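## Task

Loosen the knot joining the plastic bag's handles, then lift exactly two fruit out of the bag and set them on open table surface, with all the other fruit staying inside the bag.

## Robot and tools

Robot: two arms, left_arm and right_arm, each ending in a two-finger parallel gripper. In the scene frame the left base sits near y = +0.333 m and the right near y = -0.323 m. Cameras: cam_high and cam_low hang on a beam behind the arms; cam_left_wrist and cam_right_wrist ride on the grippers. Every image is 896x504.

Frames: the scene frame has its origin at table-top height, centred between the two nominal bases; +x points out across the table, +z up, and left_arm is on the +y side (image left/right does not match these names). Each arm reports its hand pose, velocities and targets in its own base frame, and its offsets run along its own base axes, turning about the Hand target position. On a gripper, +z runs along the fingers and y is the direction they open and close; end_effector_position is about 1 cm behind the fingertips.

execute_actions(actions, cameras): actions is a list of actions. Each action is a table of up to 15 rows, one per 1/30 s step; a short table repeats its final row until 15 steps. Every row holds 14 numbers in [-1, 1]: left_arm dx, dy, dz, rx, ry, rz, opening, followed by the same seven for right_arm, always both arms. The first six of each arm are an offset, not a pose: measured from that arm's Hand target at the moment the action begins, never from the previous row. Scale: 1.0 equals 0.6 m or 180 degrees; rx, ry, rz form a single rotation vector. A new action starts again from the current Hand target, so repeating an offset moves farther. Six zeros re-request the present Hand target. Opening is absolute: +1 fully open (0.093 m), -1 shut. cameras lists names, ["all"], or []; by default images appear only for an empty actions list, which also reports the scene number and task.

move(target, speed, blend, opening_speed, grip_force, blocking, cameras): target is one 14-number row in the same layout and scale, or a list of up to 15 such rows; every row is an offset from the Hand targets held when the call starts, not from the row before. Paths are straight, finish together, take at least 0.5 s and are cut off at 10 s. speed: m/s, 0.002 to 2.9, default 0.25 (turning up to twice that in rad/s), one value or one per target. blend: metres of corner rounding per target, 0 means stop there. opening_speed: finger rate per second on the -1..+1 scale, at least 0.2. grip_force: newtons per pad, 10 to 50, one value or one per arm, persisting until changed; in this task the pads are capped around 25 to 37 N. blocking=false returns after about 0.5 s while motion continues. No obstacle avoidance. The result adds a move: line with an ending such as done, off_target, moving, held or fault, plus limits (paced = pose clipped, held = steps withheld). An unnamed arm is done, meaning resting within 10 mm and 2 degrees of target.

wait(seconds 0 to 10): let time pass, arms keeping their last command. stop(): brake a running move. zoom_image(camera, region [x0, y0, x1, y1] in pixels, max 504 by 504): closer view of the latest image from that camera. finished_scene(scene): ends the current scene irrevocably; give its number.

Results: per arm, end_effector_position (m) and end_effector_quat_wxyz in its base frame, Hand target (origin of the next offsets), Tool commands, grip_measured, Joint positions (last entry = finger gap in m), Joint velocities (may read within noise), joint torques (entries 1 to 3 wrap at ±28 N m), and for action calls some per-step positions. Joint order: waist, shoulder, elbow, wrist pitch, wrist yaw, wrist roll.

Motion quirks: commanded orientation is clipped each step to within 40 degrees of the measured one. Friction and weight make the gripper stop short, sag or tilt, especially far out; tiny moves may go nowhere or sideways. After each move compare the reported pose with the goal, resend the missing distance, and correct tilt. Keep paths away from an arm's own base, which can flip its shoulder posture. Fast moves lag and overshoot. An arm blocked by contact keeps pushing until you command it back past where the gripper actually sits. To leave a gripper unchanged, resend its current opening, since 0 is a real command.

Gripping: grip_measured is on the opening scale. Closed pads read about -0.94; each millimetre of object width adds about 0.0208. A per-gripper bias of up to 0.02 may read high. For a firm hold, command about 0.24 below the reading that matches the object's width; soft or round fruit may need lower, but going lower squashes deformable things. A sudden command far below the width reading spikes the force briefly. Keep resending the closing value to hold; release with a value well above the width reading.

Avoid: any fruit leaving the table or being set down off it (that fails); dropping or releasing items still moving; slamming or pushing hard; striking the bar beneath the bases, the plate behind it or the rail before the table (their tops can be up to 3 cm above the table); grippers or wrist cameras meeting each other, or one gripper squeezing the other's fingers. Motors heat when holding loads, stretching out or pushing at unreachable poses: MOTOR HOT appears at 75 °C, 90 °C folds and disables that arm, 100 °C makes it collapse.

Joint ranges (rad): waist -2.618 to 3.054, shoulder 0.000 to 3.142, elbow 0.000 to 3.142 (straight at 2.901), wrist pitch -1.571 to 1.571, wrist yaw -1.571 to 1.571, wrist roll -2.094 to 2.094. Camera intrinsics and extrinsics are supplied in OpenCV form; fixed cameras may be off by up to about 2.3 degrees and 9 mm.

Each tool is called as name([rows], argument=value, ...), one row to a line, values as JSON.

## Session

execute_actions(actions=[])

zoom_image(camera="cam_high", region=[420, 140, 660, 330])

zoom_image(camera="cam_low", region=[360, 180, 600, 370])

Scene clock: 0.00 s.
left_arm: end_effector_position=(+0.3868, -0.0039, +0.0857) grip_measured=+1.000 end_effector_quat_wxyz=(+0.587, -0.009, +0.808, +0.048) | right_arm: end_effector_position=(+0.3867, -0.0265, +0.0821) grip_measured=+1.000 end_effector_quat_wxyz=(+0.551, +0.024, +0.834, -0.024)
Joint positions: left_arm=[-0.082 1.607 0.328 0.964 -0.166 0.017 0.093] | right_arm=[-0.065 1.538 0.38 0.754 0.007 -0.012 0.093]
Joint velocities: within noise
Joint torques (N m): no reading
Heat: left arm: 25 °C; right arm: 26 °C.
Hand target: left_arm +0.3875, -0.0054, +0.0867; +0.588, -0.007, +0.808, +0.046 | right_arm +0.3887, -0.0247, +0.0860; +0.555, +0.022, +0.831, -0.022
Tool commands: left_gripper/opening=+1.0 right_gripper/opening=+1.0
camera_calibration:
cam_left_wrist: T_world_to_cam=[[0.0686596, -0.996827, -0.0402746, -0.0281183], [-0.666273, -0.0157698, -0.745541, 0.360973], [0.74254, 0.0780224, -0.665242, -0.144882], [0, 0, 0, 1]] pos_world=[0.350018, -0.0110326, 0.171606]
cam_right_wrist: T_world_to_cam=[[-0.0865711, -0.99537, 0.0417695, -0.000657367], [-0.751188, 0.037679, -0.659012, 0.385118], [0.654387, -0.0884282, -0.750971, -0.104223], [0, 0, 0, 1]] pos_world=[0.357441, -0.0243814, 0.175557]

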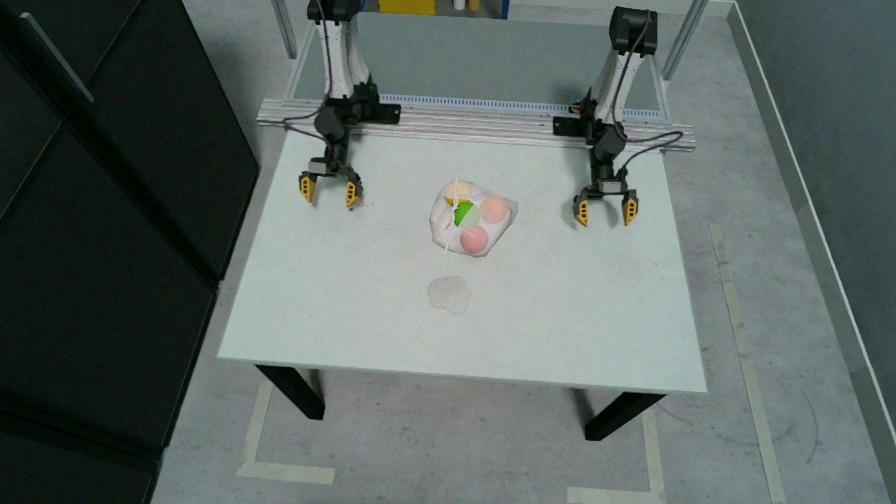

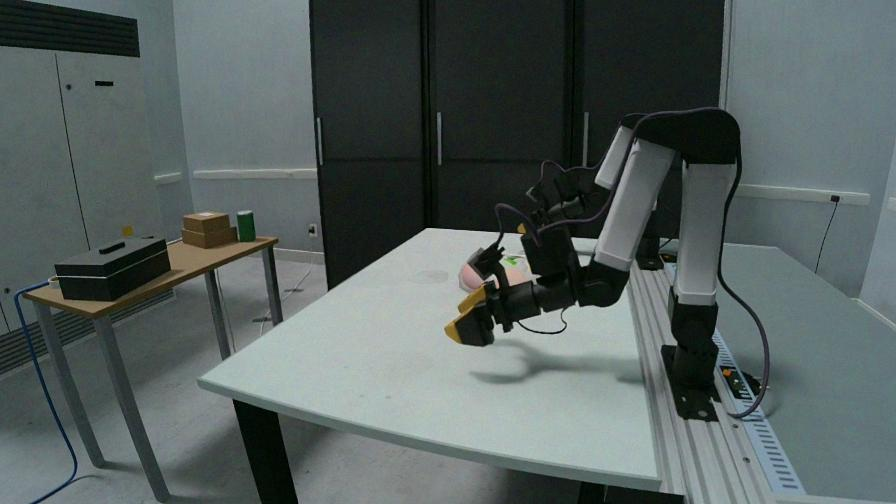

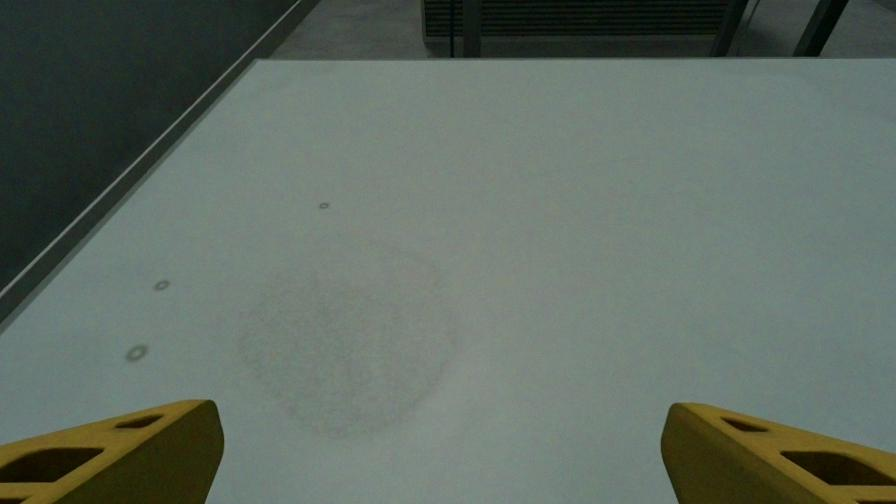

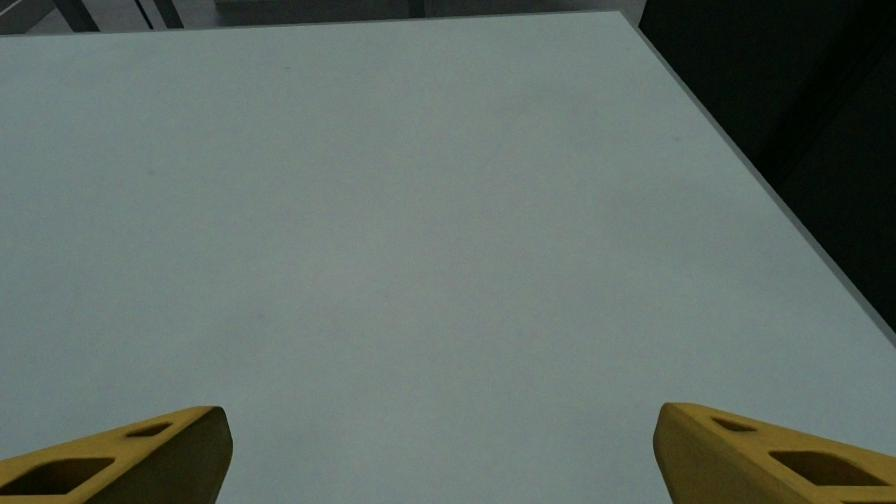

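Scaled by 2.100 from the camera's 896x504 image, which has a finer 1280x720 frame.

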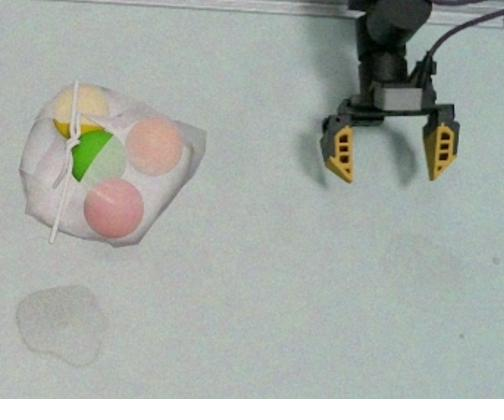

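Scaled by 2.100 from the camera's 896x504 image, which has a finer 1280x720 frame.

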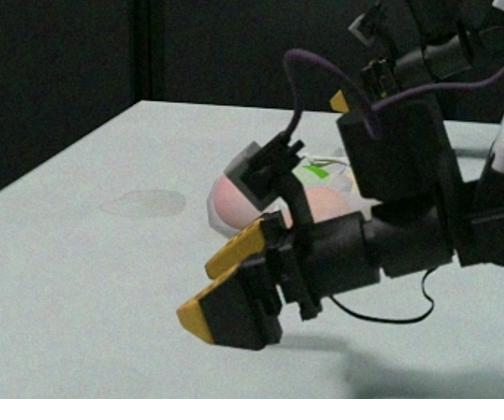

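move([
  [-0.02,-0.05,0.22,0,0.25,0,1,0,0,0,0,0,0,1],
  [-0.05,-0.5,0.25,0,0.4,0,1,0,0,0,0,0,0,1],
], blend=0.03, cameras=["all"])

zoom_image(camera="cam_low", region=[410, 210, 570, 330])

Scene clock: 4.93 s.
left_arm: end_effector_position=(+0.3582, -0.3027, +0.2395) grip_measured=+1.000 end_effector_quat_wxyz=(+0.166, +0.035, +0.983, -0.076) | right_arm: end_effector_position=(+0.3867, -0.0265, +0.0821) grip_measured=+1.000 end_effector_quat_wxyz=(+0.551, +0.024, +0.834, -0.024)
Joint positions: left_arm=[-0.736 2.189 2.525 -1.551 -0.096 -0.648 0.093] | right_arm=[-0.065 1.538 0.38 0.754 0.007 -0.012 0.093]
Joint torques (N m): left_arm=[0.24 -9.61 7.76 0.96 0.08 -0.09] | right_arm=[0.08 -4.74 6.2 2.04 0.07 0.05]
Heat: left arm: 26 °C; right arm: 28 °C.
Hand target: left_arm +0.3574, -0.3055, +0.2366; +0.001, +0.022, +0.999, +0.041 | right_arm +0.3887, -0.0247, +0.0860; +0.555, +0.022, +0.831, -0.022
Off the commanded pose: left_arm 0.004 m, 23 deg | right_arm 0.005 m, 1 deg.
joint sent to its limit (left arm) — joint 4 (wrist pitch), lower limit. The joint targets are off in orientation, not in position.
move: off_target (left_arm)
camera_calibration:
cam_left_wrist: T_world_to_cam=[[-0.0728594, -0.985025, 0.156261, -0.310609], [-0.993275, 0.0858018, 0.0777384, 0.402511], [-0.0899818, -0.149546, -0.984652, 0.307724], [0, 0, 0, 1]] pos_world=[0.404863, -0.294474, 0.320246]
cam_right_wrist: T_world_to_cam=[[-0.0865711, -0.99537, 0.0417695, -0.000657367], [-0.751188, 0.037679, -0.659012, 0.385118], [0.654387, -0.0884282, -0.750971, -0.104223], [0, 0, 0, 1]] pos_world=[0.357441, -0.0243814, 0.175557]

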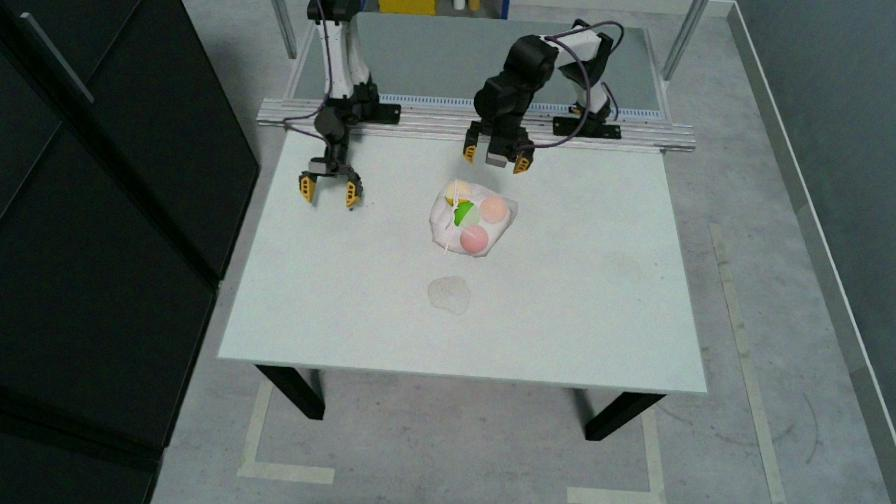

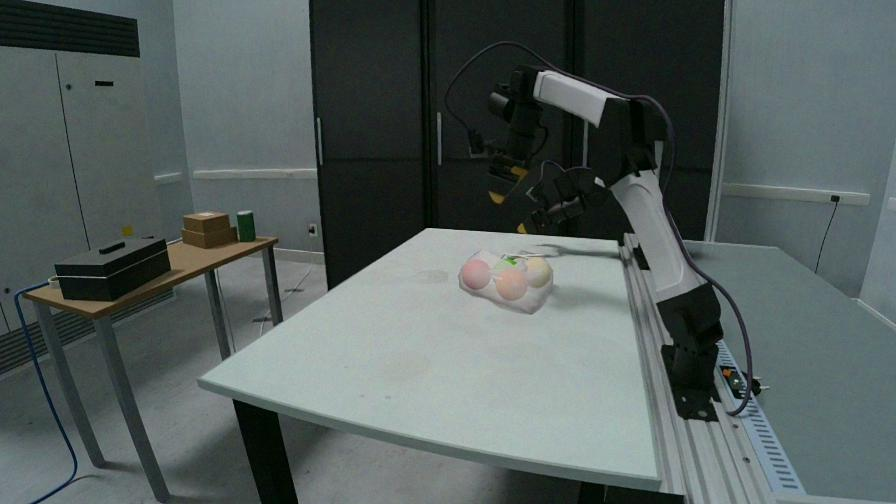

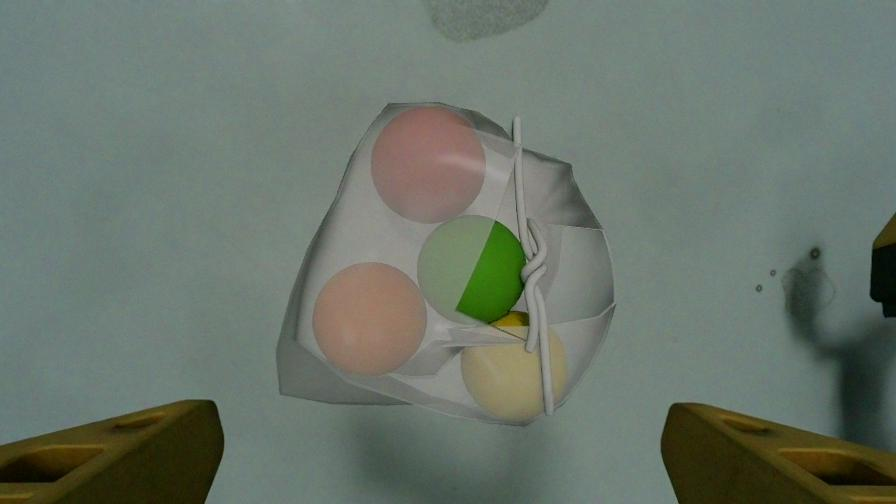

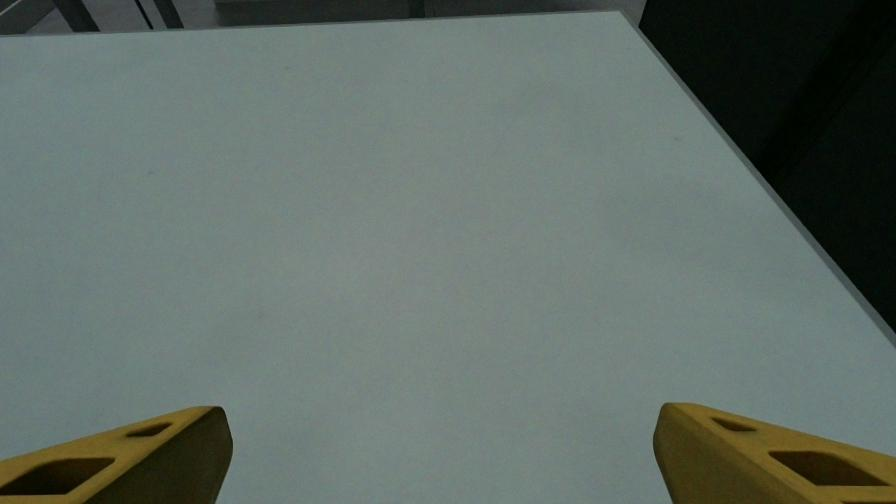

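Scaled by 3.150 from the camera's 896x504 image, which has a finer 1280x720 frame.

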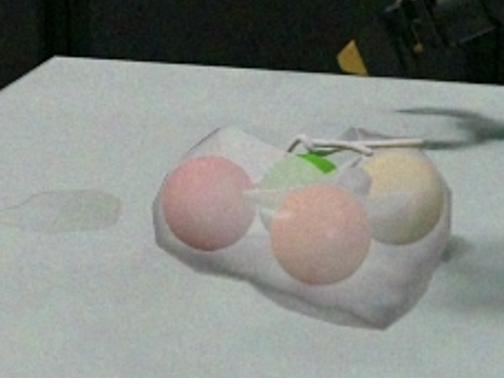

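zoom_image(camera="cam_left_wrist", region=[400, 90, 630, 430])

zoom_image(camera="cam_left_wrist", region=[470, 190, 600, 360])

Scaled by 1.482 from the camera's 896x504 image, which has a finer 1280x720 frame.

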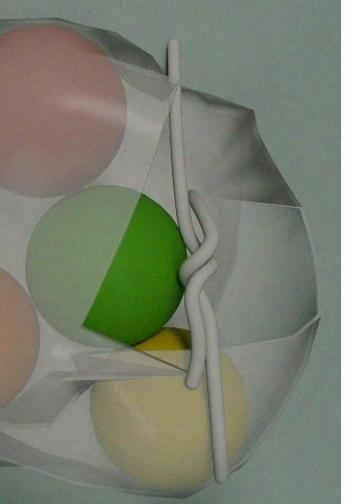

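Scaled by 2.965 from the camera's 896x504 image, which has a finer 1280x720 frame.

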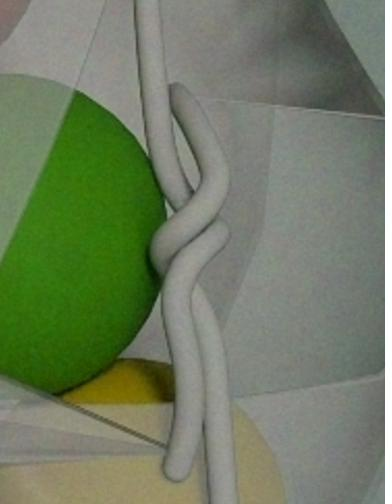

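move([
  [-0.02,0.4,0,0,0,0,1,-0.02,0.05,0.22,0,0.25,0,0],
  [-0.02,0.5,-0.02,0,0,0,1,-0.08,0.46,0.17,0,0.41,0,0],
], blend=0.03, cameras=["cam_right_wrist","cam_high"])

zoom_image(camera="cam_right_wrist", region=[300, 100, 600, 400])

Scene clock: 12.30 s.
left_arm: end_effector_position=(+0.3529, -0.0081, +0.2212) grip_measured=+1.000 end_effector_quat_wxyz=(+0.072, +0.020, +0.997, +0.035) | right_arm: end_effector_position=(+0.3403, +0.2473, +0.1896) grip_measured=+0.001 end_effector_quat_wxyz=(+0.055, +0.001, +0.998, +0.039)
Joint positions: left_arm=[-0.058 1.813 1.941 -1.557 -0.075 -0.014 0.093] | right_arm=[0.629 2.093 2.206 -1.55 0.001 0.631 0.045]
Joint torques (N m): left_arm=[0.34 -10.07 4.46 0.64 -0.13 0.12] | right_arm=[-0.06 -7.41 8.29 0.47 0.04 0.14]
Heat: left arm: 28 °C; right arm: 29 °C.
Hand target: left_arm +0.3454, -0.0054, +0.2246; +0.001, +0.022, +0.999, +0.042 | right_arm +0.3407, +0.2513, +0.1879; -0.055, +0.004, +0.998, -0.031
Off the commanded pose: left_arm 0.009 m, 8 deg | right_arm 0.004 m, 15 deg.
joint sent to its limit (left arm) — joint 4 (wrist pitch), lower limit. The joint targets are off in orientation, not in position.
joint sent to its limit (right arm) — joint 4 (wrist pitch), lower limit. The joint targets are off in orientation, not in position.
move: off_target (left_arm, right_arm)
camera_calibration:
cam_right_wrist: T_world_to_cam=[[0.0169271, -0.998716, -0.0477391, 0.245909], [-0.943036, -0.0318133, 0.331167, 0.305572], [-0.332261, 0.039414, -0.942364, 0.371484], [0, 0, 0, 1]] pos_world=[0.407432, 0.240673, 0.260617]
Images, in order (width x height): cam_high 896x504, cam_right_wrist 896x504.

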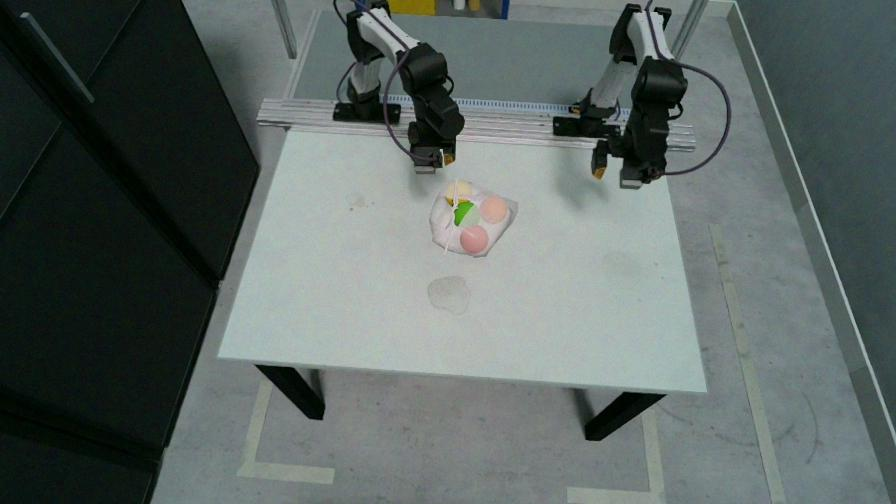

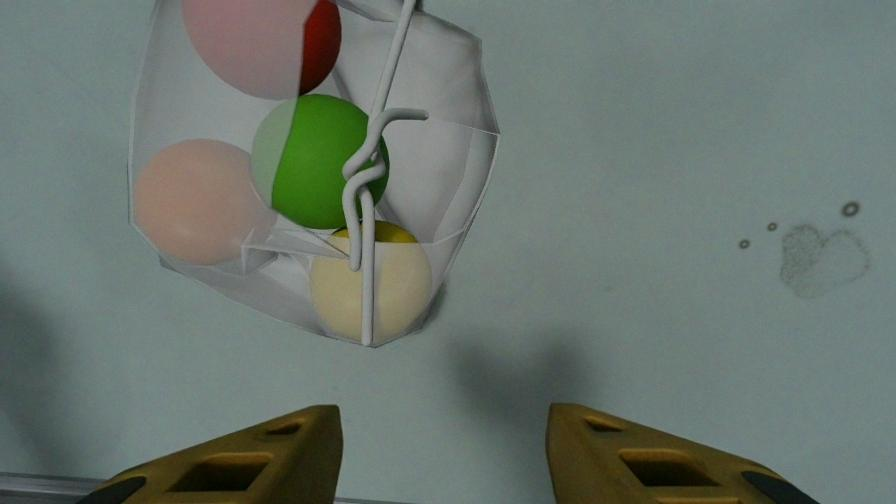

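Scaled by 1.680 from the camera's 896x504 image, which has a finer 1280x720 frame.

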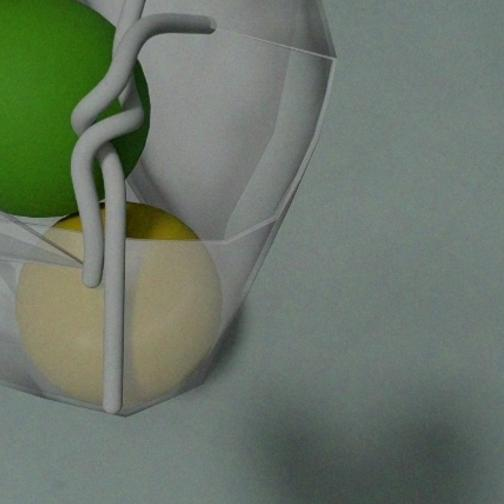

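move([
  [0,0,0,0,0,0,1,0.057,0.015,-0.07,0,0,0.5,0.1],
], cameras=["cam_right_wrist"])

Scene clock: 18.63 s.
left_arm: end_effector_position=(+0.3529, -0.0081, +0.2212) grip_measured=+1.000 end_effector_quat_wxyz=(+0.072, +0.020, +0.997, +0.035) | right_arm: end_effector_position=(+0.3746, +0.2550, +0.1497) grip_measured=+0.099 end_effector_quat_wxyz=(-0.034, +0.697, -0.713, +0.065)
Joint positions: left_arm=[-0.058 1.813 1.941 -1.557 -0.075 -0.014 0.093] | right_arm=[0.642 2.28 2.346 -1.553 0.119 -0.911 0.05]
Joint torques (N m): left_arm=[0.34 -10.13 4.45 0.64 -0.13 0.11] | right_arm=[0.66 -8.28 8.36 0.38 0.19 -0.03]
Heat: left arm: 30 °C; right arm: 28 °C.
Hand target: left_arm +0.3454, -0.0054, +0.2246; +0.001, +0.022, +0.999, +0.042 | right_arm +0.3749, +0.2602, +0.1459; +0.017, +0.703, -0.709, +0.061
Off the commanded pose: left_arm 0.009 m, 8 deg | right_arm 0.007 m, 6 deg.
joint sent to its limit (left arm) — joint 4 (wrist pitch), lower limit. The joint targets are off in orientation, not in position.
joint sent to its limit (right arm) — joint 4 (wrist pitch), lower limit. The joint targets are off in orientation, not in position.
move: off_target (left_arm, right_arm)
camera_calibration:
cam_right_wrist: T_world_to_cam=[[0.98595, -0.000509973, 0.167042, -0.398581], [-0.0795706, -0.880686, 0.466969, 0.224092], [0.146874, -0.473699, -0.868353, 0.285264], [0, 0, 0, 1]] pos_world=[0.368914, 0.332281, 0.209645]
Images, in order (width x height): cam_right_wrist 896x504.

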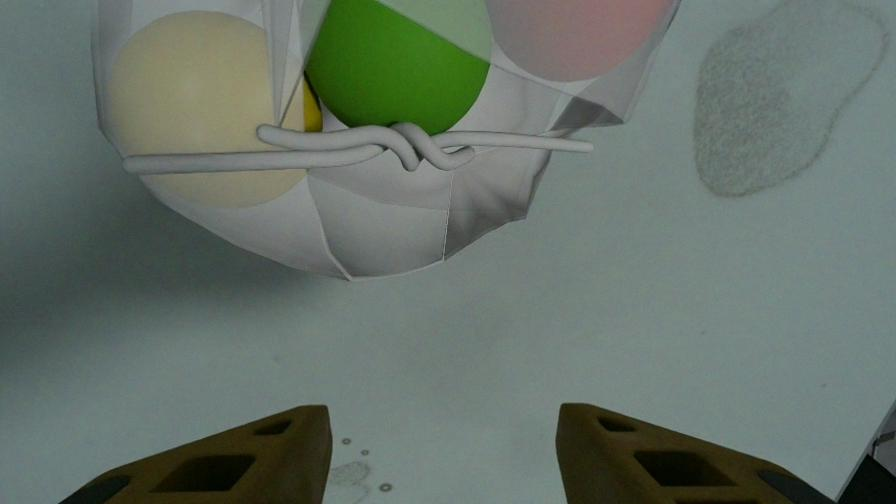

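move([
  [0,0,0,0,0,0,1,0.05,0.022,-0.14,0,0,0,-0.1],
  [0,0,0,0,0,0,1,0.05,0.022,-0.205,0,0,0,-0.1],
], speed=[0.2,0.06], cameras=["cam_right_wrist","cam_low"])

zoom_image(camera="cam_low", region=[410, 210, 570, 330])

Scene clock: 22.03 s.
left_arm: end_effector_position=(+0.3529, -0.0081, +0.2212) grip_measured=+1.000 end_effector_quat_wxyz=(+0.072, +0.020, +0.997, +0.035) | right_arm: end_effector_position=(+0.4012, +0.2707, +0.0222) grip_measured=-0.099 end_effector_quat_wxyz=(+0.029, +0.700, -0.711, +0.057)
Joint positions: left_arm=[-0.058 1.813 1.941 -1.557 -0.075 -0.014 0.093] | right_arm=[0.636 2.564 2.346 -1.394 0.121 -0.917 0.04]
Joint torques (N m): left_arm=[0.39 -10.1 4.45 0.65 -0.12 0.11] | right_arm=[-0.08 -12.67 5.11 0.49 0.17 0.01]
Heat: left arm: 31 °C; right arm: 28 °C.
Hand target: left_arm +0.3454, -0.0054, +0.2246; +0.001, +0.022, +0.999, +0.042 | right_arm +0.4049, +0.2736, +0.0230; +0.017, +0.703, -0.709, +0.061
Off the commanded pose: left_arm 0.009 m, 8 deg | right_arm 0.005 m, 1 deg.
joint sent to its limit (left arm) — joint 4 (wrist pitch), lower limit. The joint targets are off in orientation, not in position.
move: off_target (left_arm)
camera_calibration:
cam_right_wrist: T_world_to_cam=[[0.997676, 0.00882779, 0.0675554, -0.408495], [-0.0290488, -0.841803, 0.539002, 0.267151], [0.0616266, -0.539712, -0.839591, 0.229528], [0, 0, 0, 1]] pos_world=[0.401161, 0.352373, 0.0763107]
Images, in order (width x height): cam_low 896x504, cam_right_wrist 896x504.

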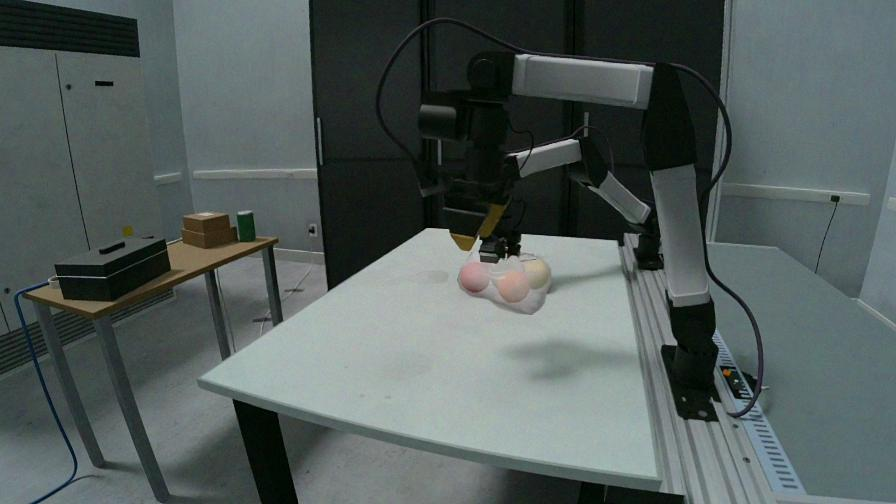

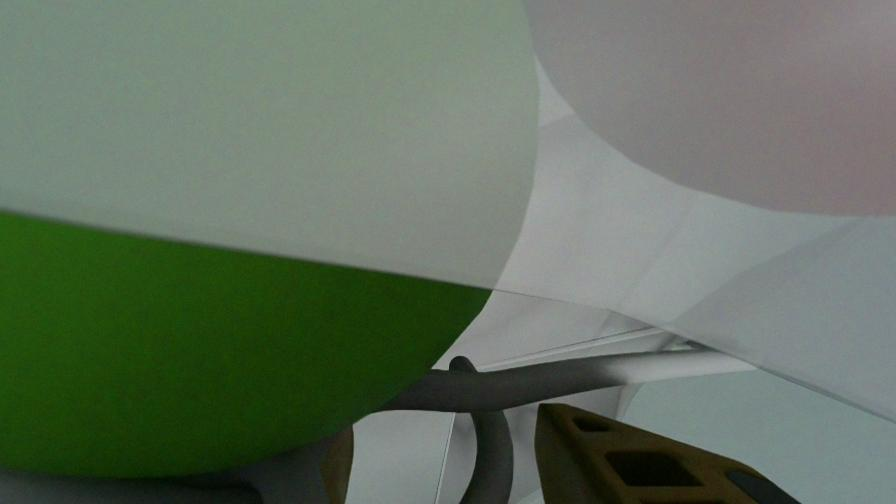

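Scaled by 3.150 from the camera's 896x504 image, which has a finer 1280x720 frame.

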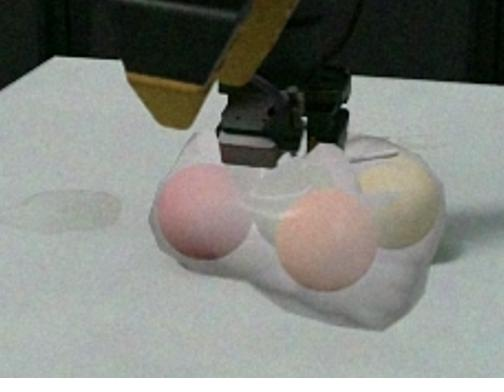

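move([
  [0,0,0,0,0,0,1,0,0,0,0,0,0,-1],
], opening_speed=1, cameras=["cam_right_wrist"])

move([
  [0,0,0,0,0,0,1,0.08,-0.02,0.05,0,0,0,-1],
], speed=0.06, cameras=["cam_right_wrist","cam_high","cam_low","cam_left_wrist"])

zoom_image(camera="cam_low", region=[410, 210, 570, 330])

zoom_image(camera="cam_high", region=[400, 160, 540, 270])

Scene clock: 23.93 s.
left_arm: end_effector_position=(+0.3529, -0.0081, +0.2212) grip_measured=+1.000 end_effector_quat_wxyz=(+0.072, +0.020, +0.997, +0.035) | right_arm: end_effector_position=(+0.4020, +0.2713, +0.0221) grip_measured=-0.985 end_effector_quat_wxyz=(+0.027, +0.700, -0.711, +0.057)
Joint positions: left_arm=[-0.058 1.813 1.941 -1.557 -0.075 -0.014 0.093] | right_arm=[0.636 2.564 2.346 -1.39 0.121 -0.918 0]
Joint torques (N m): left_arm=[0.36 -10.07 4.45 0.64 -0.13 0.12] | right_arm=[-0.13 -12.67 5.16 0.45 0.16 0]
Heat: left arm: 31 °C; right arm: 28 °C.
Hand target: left_arm +0.3454, -0.0054, +0.2246; +0.001, +0.022, +0.999, +0.042 | right_arm +0.4049, +0.2736, +0.0230; +0.017, +0.703, -0.709, +0.061
Off the commanded pose: left_arm 0.009 m, 8 deg | right_arm 0.004 m, 1 deg.
joint sent to its limit (left arm) — joint 4 (wrist pitch), lower limit. The joint targets are off in orientation, not in position.
move: off_target (left_arm)
camera_calibration:
cam_right_wrist: T_world_to_cam=[[0.997445, 0.00903086, 0.0708652, -0.409427], [-0.0305081, -0.843123, 0.536854, 0.268659], [0.0645964, -0.537645, -0.840693, 0.227953], [0, 0, 0, 1]] pos_world=[0.401853, 0.352768, 0.0764221]
Images, in order (width x height): cam_right_wrist 896x504.

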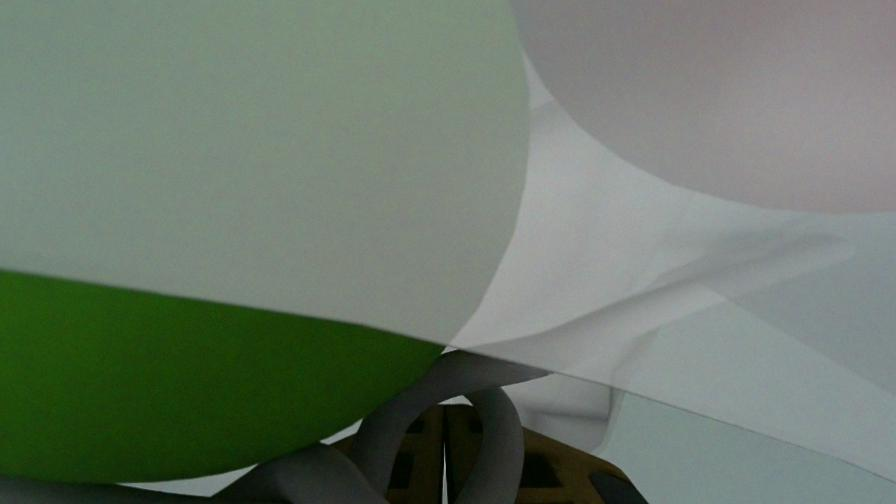

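Scene clock: 25.40 s.
left_arm: end_effector_position=(+0.3529, -0.0081, +0.2212) grip_measured=+1.000 end_effector_quat_wxyz=(+0.072, +0.020, +0.997, +0.035) | right_arm: end_effector_position=(+0.4538, +0.2605, +0.0621) grip_measured=-0.985 end_effector_quat_wxyz=(-0.034, +0.699, -0.711, +0.070)
Joint positions: left_arm=[-0.058 1.813 1.941 -1.557 -0.075 -0.014 0.093] | right_arm=[0.56 2.71 2.785 -1.55 0.121 -1 0]
Joint torques (N m): left_arm=[0.36 -10.04 4.38 0.65 -0.13 0.12] | right_arm=[0.1 -9.94 8.16 0.36 0.19 -0.04]
Heat: left arm: 32 °C; right arm: 28 °C.
Hand target: left_arm +0.3454, -0.0054, +0.2246; +0.001, +0.022, +0.999, +0.042 | right_arm +0.4529, +0.2615, +0.0530; +0.017, +0.703, -0.709, +0.061
Off the commanded pose: left_arm 0.009 m, 8 deg | right_arm 0.009 m, 6 deg.
joint sent to its limit (left arm) — joint 4 (wrist pitch), lower limit. The joint targets are off in orientation, not in position.
joint sent to its limit (right arm) — joint 4 (wrist pitch), lower limit. The joint targets are off in orientation, not in position.
move: off_target (left_arm, right_arm)
camera_calibration:
cam_left_wrist: T_world_to_cam=[[-0.0105354, -0.998256, -0.0580826, 0.00741792], [-0.96326, -0.00545726, 0.268515, 0.319882], [-0.268364, 0.0587775, -0.961523, 0.392927], [0, 0, 0, 1]] pos_world=[0.413655, -0.0139446, 0.292346]
cam_right_wrist: T_world_to_cam=[[0.98478, 0.0067658, 0.173671, -0.463757], [-0.0774494, -0.877463, 0.473351, 0.273918], [0.155593, -0.479597, -0.863584, 0.197501], [0, 0, 0, 1]] pos_world=[0.447184, 0.338212, 0.12144]

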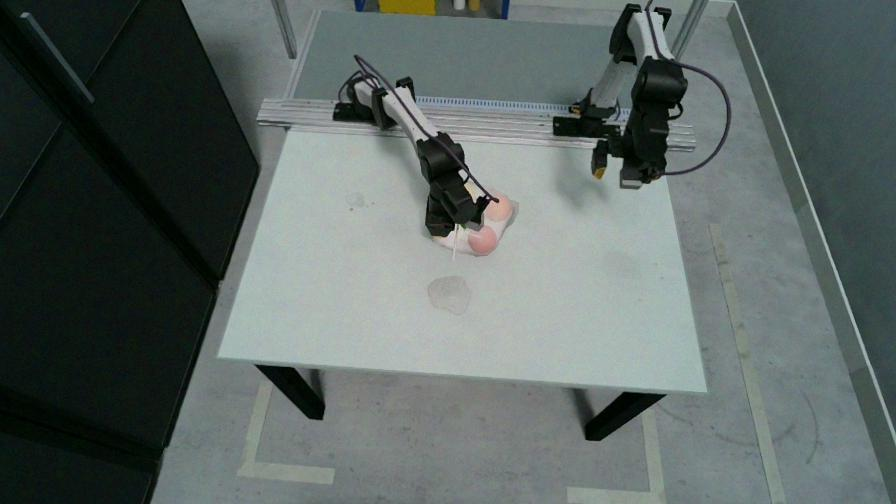

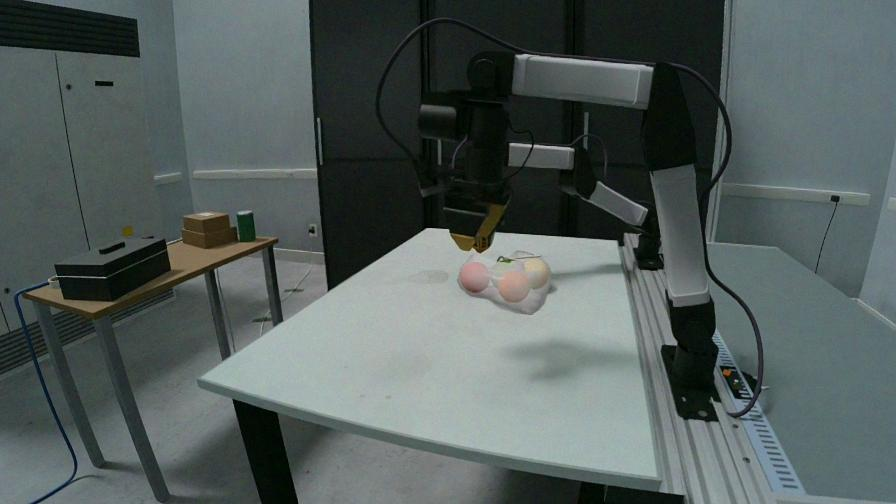

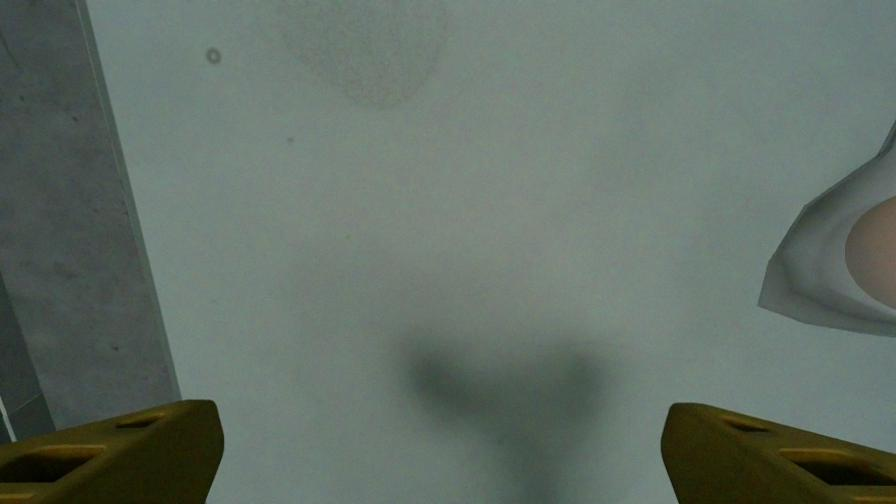

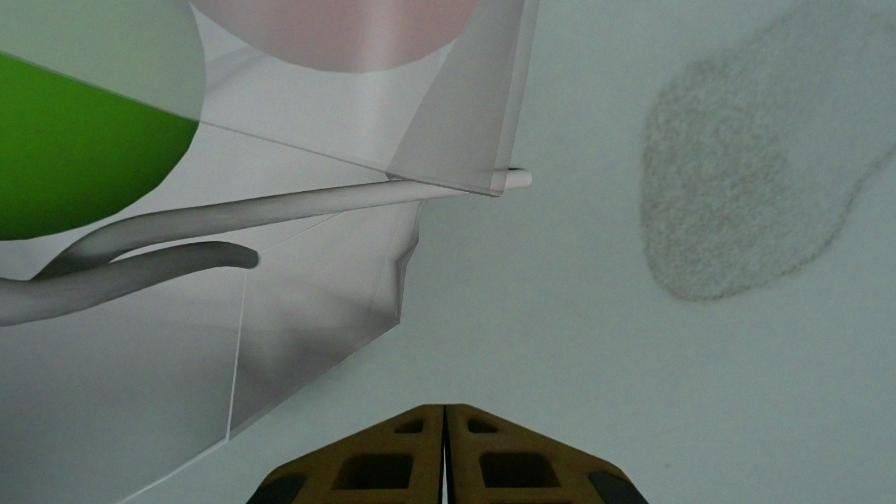

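Scaled by 3.150 from the camera's 896x504 image, which has a finer 1280x720 frame.

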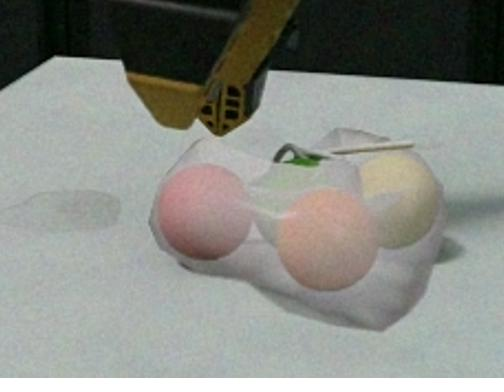

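Scaled by 3.600 from the camera's 896x504 image, which has a finer 1280x720 frame.

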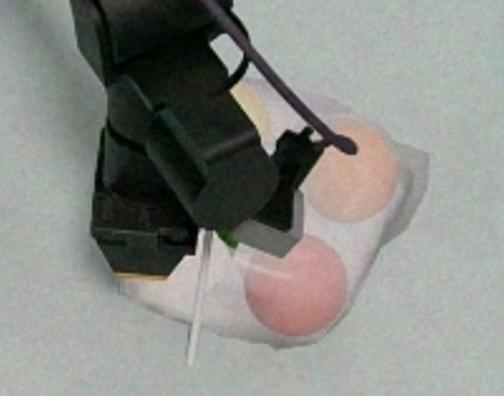

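move([
  [0,0,0,0,0,0,1,-0.06,-0.06,0.14,0,0,0,0.1],
], cameras=["cam_right_wrist"])

zoom_image(camera="cam_right_wrist", region=[100, 50, 604, 350])

Scene clock: 26.90 s.
left_arm: end_effector_position=(+0.3529, -0.0081, +0.2212) grip_measured=+1.000 end_effector_quat_wxyz=(+0.072, +0.020, +0.997, +0.035) | right_arm: end_effector_position=(+0.4202, +0.2262, +0.1309) grip_measured=+0.099 end_effector_quat_wxyz=(-0.031, +0.700, -0.710, +0.071)
Joint positions: left_arm=[-0.058 1.813 1.941 -1.557 -0.075 -0.014 0.093] | right_arm=[0.537 2.4 2.478 -1.555 0.123 -1.026 0.05]
Joint torques (N m): left_arm=[0.38 -10.07 4.44 0.65 -0.13 0.12] | right_arm=[0.16 -12.6 5.27 0.41 0.17 0]
Heat: left arm: 32 °C; right arm: 29 °C.
Hand target: left_arm +0.3454, -0.0054, +0.2246; +0.001, +0.022, +0.999, +0.042 | right_arm +0.4169, +0.2254, +0.1370; +0.017, +0.703, -0.709, +0.061
Off the commanded pose: left_arm 0.009 m, 8 deg | right_arm 0.007 m, 6 deg.
joint sent to its limit (left arm) — joint 4 (wrist pitch), lower limit. The joint targets are off in orientation, not in position.
joint sent to its limit (right arm) — joint 4 (wrist pitch), lower limit. The joint targets are off in orientation, not in position.
move: off_target (left_arm, right_arm)
camera_calibration:
cam_right_wrist: T_world_to_cam=[[0.985244, 0.0100175, 0.170864, -0.443063], [-0.0741258, -0.874834, 0.478718, 0.205856], [0.154273, -0.48432, -0.861182, 0.246949], [0, 0, 0, 1]] pos_world=[0.413687, 0.304131, 0.189824]
Images, in order (width x height): cam_right_wrist 896x504.

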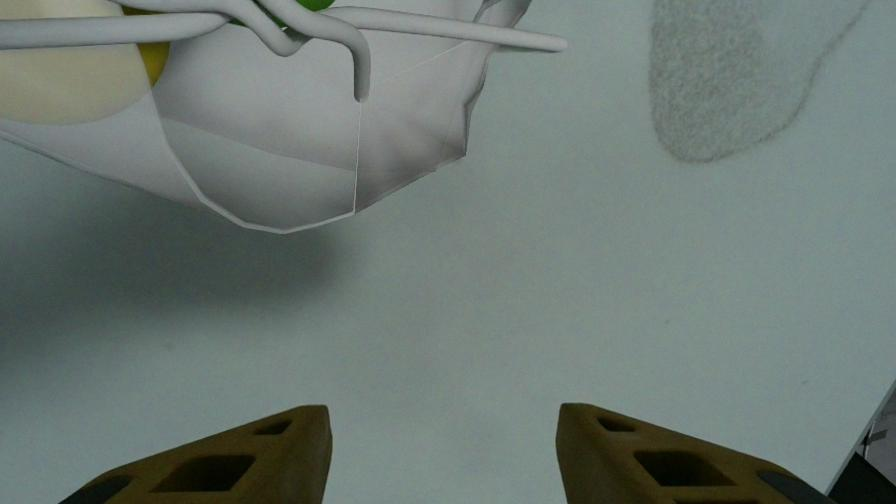

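Scaled by 1.000.

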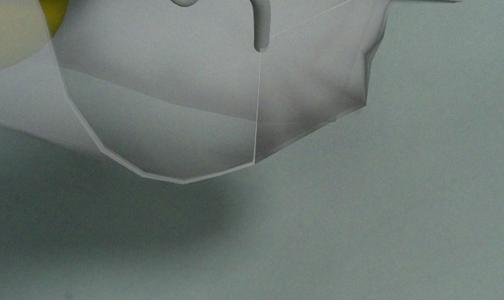

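move([
  [0,0,0,0,0,0,1,-0.005,0.097,-0.07,0,0,0,-0.2],
  [0,0,0,0,0,0,1,-0.005,0.101,-0.192,0,0,0,-0.2],
], speed=[0.2,0.06], cameras=["cam_right_wrist"])

move([
  [0,0,0,0,0,0,1,0,0,0,0,0,0,-1],
], opening_speed=1, cameras=["cam_right_wrist"])

Scene clock: 30.43 s.
left_arm: end_effector_position=(+0.3529, -0.0081, +0.2212) grip_measured=+1.000 end_effector_quat_wxyz=(+0.072, +0.020, +0.997, +0.035) | right_arm: end_effector_position=(+0.4127, +0.2795, +0.0339) grip_measured=-0.199 end_effector_quat_wxyz=(+0.018, +0.703, -0.709, +0.062)
Joint positions: left_arm=[-0.058 1.813 1.941 -1.557 -0.075 -0.014 0.093] | right_arm=[0.638 2.652 2.56 -1.497 0.128 -0.923 0.036]
Joint torques (N m): left_arm=[0.46 -10.11 4.42 0.64 -0.12 0.12] | right_arm=[0.4 -9.92 6.48 0.51 0.1 0.13]
Heat: left arm: 33 °C; right arm: 29 °C.
Hand target: left_arm +0.3454, -0.0054, +0.2246; +0.001, +0.022, +0.999, +0.042 | right_arm +0.4139, +0.2861, +0.0218; +0.017, +0.703, -0.709, +0.061
Off the commanded pose: left_arm 0.009 m, 8 deg | right_arm 0.014 m, 0 deg.
joint sent to its limit (left arm) — joint 4 (wrist pitch), lower limit. The joint targets are off in orientation, not in position.
move: off_target (left_arm, right_arm)
camera_calibration:
cam_right_wrist: T_world_to_cam=[[0.99593, 0.0163694, 0.0886286, -0.422986], [-0.0333823, -0.84643, 0.531453, 0.27196], [0.0837175, -0.532248, -0.842439, 0.232316], [0, 0, 0, 1]] pos_world=[0.410894, 0.360769, 0.0886669]
Images, in order (width x height): cam_right_wrist 896x504.

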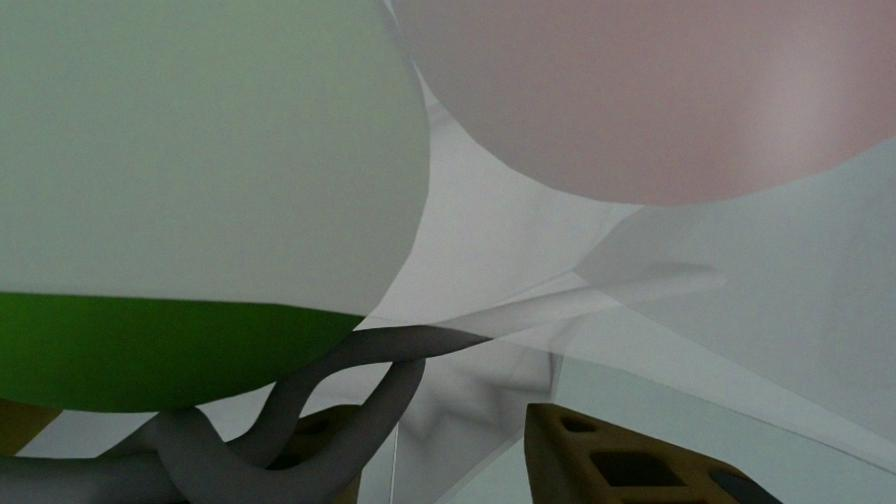

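Scene clock: 31.47 s.
left_arm: end_effector_position=(+0.3529, -0.0081, +0.2212) grip_measured=+1.000 end_effector_quat_wxyz=(+0.072, +0.020, +0.997, +0.035) | right_arm: end_effector_position=(+0.4129, +0.2797, +0.0339) grip_measured=-0.985 end_effector_quat_wxyz=(+0.018, +0.702, -0.709, +0.062)
Joint positions: left_arm=[-0.058 1.813 1.941 -1.557 -0.075 -0.014 0.093] | right_arm=[0.638 2.652 2.56 -1.496 0.128 -0.921 0]
Joint torques (N m): left_arm=[0.35 -10.1 4.44 0.62 -0.15 0.11] | right_arm=[0.43 -9.99 6.53 0.51 0.11 0.13]
Heat: left arm: 33 °C; right arm: 30 °C.
Hand target: left_arm +0.3454, -0.0054, +0.2246; +0.001, +0.022, +0.999, +0.042 | right_arm +0.4139, +0.2861, +0.0218; +0.017, +0.703, -0.709, +0.061
Off the commanded pose: left_arm 0.009 m, 8 deg | right_arm 0.014 m, 0 deg.
joint sent to its limit (left arm) — joint 4 (wrist pitch), lower limit. The joint targets are off in orientation, not in position.
move: off_target (left_arm, right_arm)
camera_calibration:
cam_right_wrist: T_world_to_cam=[[0.995856, 0.0151762, 0.089672, -0.422827], [-0.0348881, -0.846801, 0.530764, 0.272807], [0.0839894, -0.531693, -0.842762, 0.232154], [0, 0, 0, 1]] pos_world=[0.411094, 0.360865, 0.0887704]
Images, in order (width x height): cam_right_wrist 896x504.

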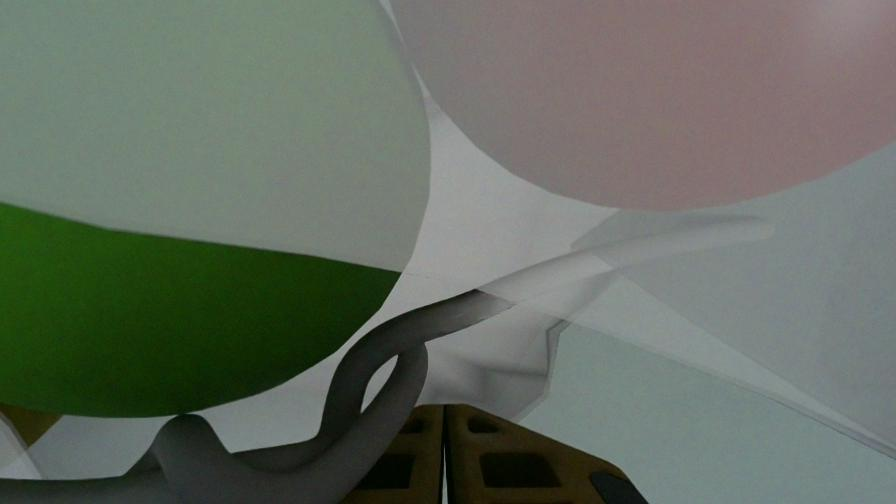

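move([
  [0,0,0,0,0,0,1,0,-0.01,0.06,0,0,0,-1],
  [0,0,0,0,0,0,1,-0.015,0.028,0.07,0,0,0,-0.3],
  [0,0,0,0,0,0,1,-0.015,0.032,0.0,0,0,0,-0.3],
], speed=[0.1,0.1,0.05], cameras=["cam_right_wrist"])

Scene clock: 35.57 s.
left_arm: end_effector_position=(+0.3529, -0.0081, +0.2212) grip_measured=+1.000 end_effector_quat_wxyz=(+0.072, +0.020, +0.997, +0.035) | right_arm: end_effector_position=(+0.4044, +0.2972, +0.0303) grip_measured=-0.301 end_effector_quat_wxyz=(+0.020, +0.702, -0.709, +0.062)
Joint positions: left_arm=[-0.058 1.813 1.941 -1.557 -0.075 -0.014 0.093] | right_arm=[0.676 2.716 2.67 -1.552 0.128 -0.882 0.031]
Joint torques (N m): left_arm=[0.4 -10.15 4.49 0.64 -0.12 0.11] | right_arm=[0.53 -9.89 8.38 0.38 0.09 0.15]
Heat: left arm: 33 °C; right arm: 31 °C.
Hand target: left_arm +0.3454, -0.0054, +0.2246; +0.001, +0.022, +0.999, +0.042 | right_arm +0.4049, +0.3053, +0.0218; +0.017, +0.703, -0.709, +0.061
Off the commanded pose: left_arm 0.009 m, 8 deg | right_arm 0.012 m, 0 deg.
joint sent to its limit (left arm) — joint 4 (wrist pitch), lower limit. The joint targets are off in orientation, not in position.
move: off_target (left_arm, right_arm)
camera_calibration:
cam_right_wrist: T_world_to_cam=[[0.996119, 0.014304, 0.0868481, -0.414124], [-0.0344331, -0.844741, 0.534066, 0.288349], [0.0810035, -0.534984, -0.84097, 0.241256], [0, 0, 0, 1]] pos_world=[0.402903, 0.378572, 0.0848572]
Images, in order (width x height): cam_right_wrist 896x504.

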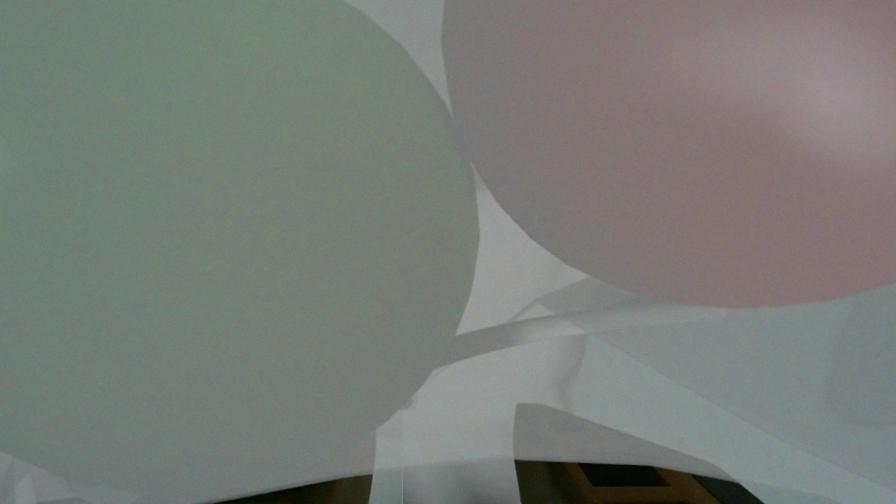

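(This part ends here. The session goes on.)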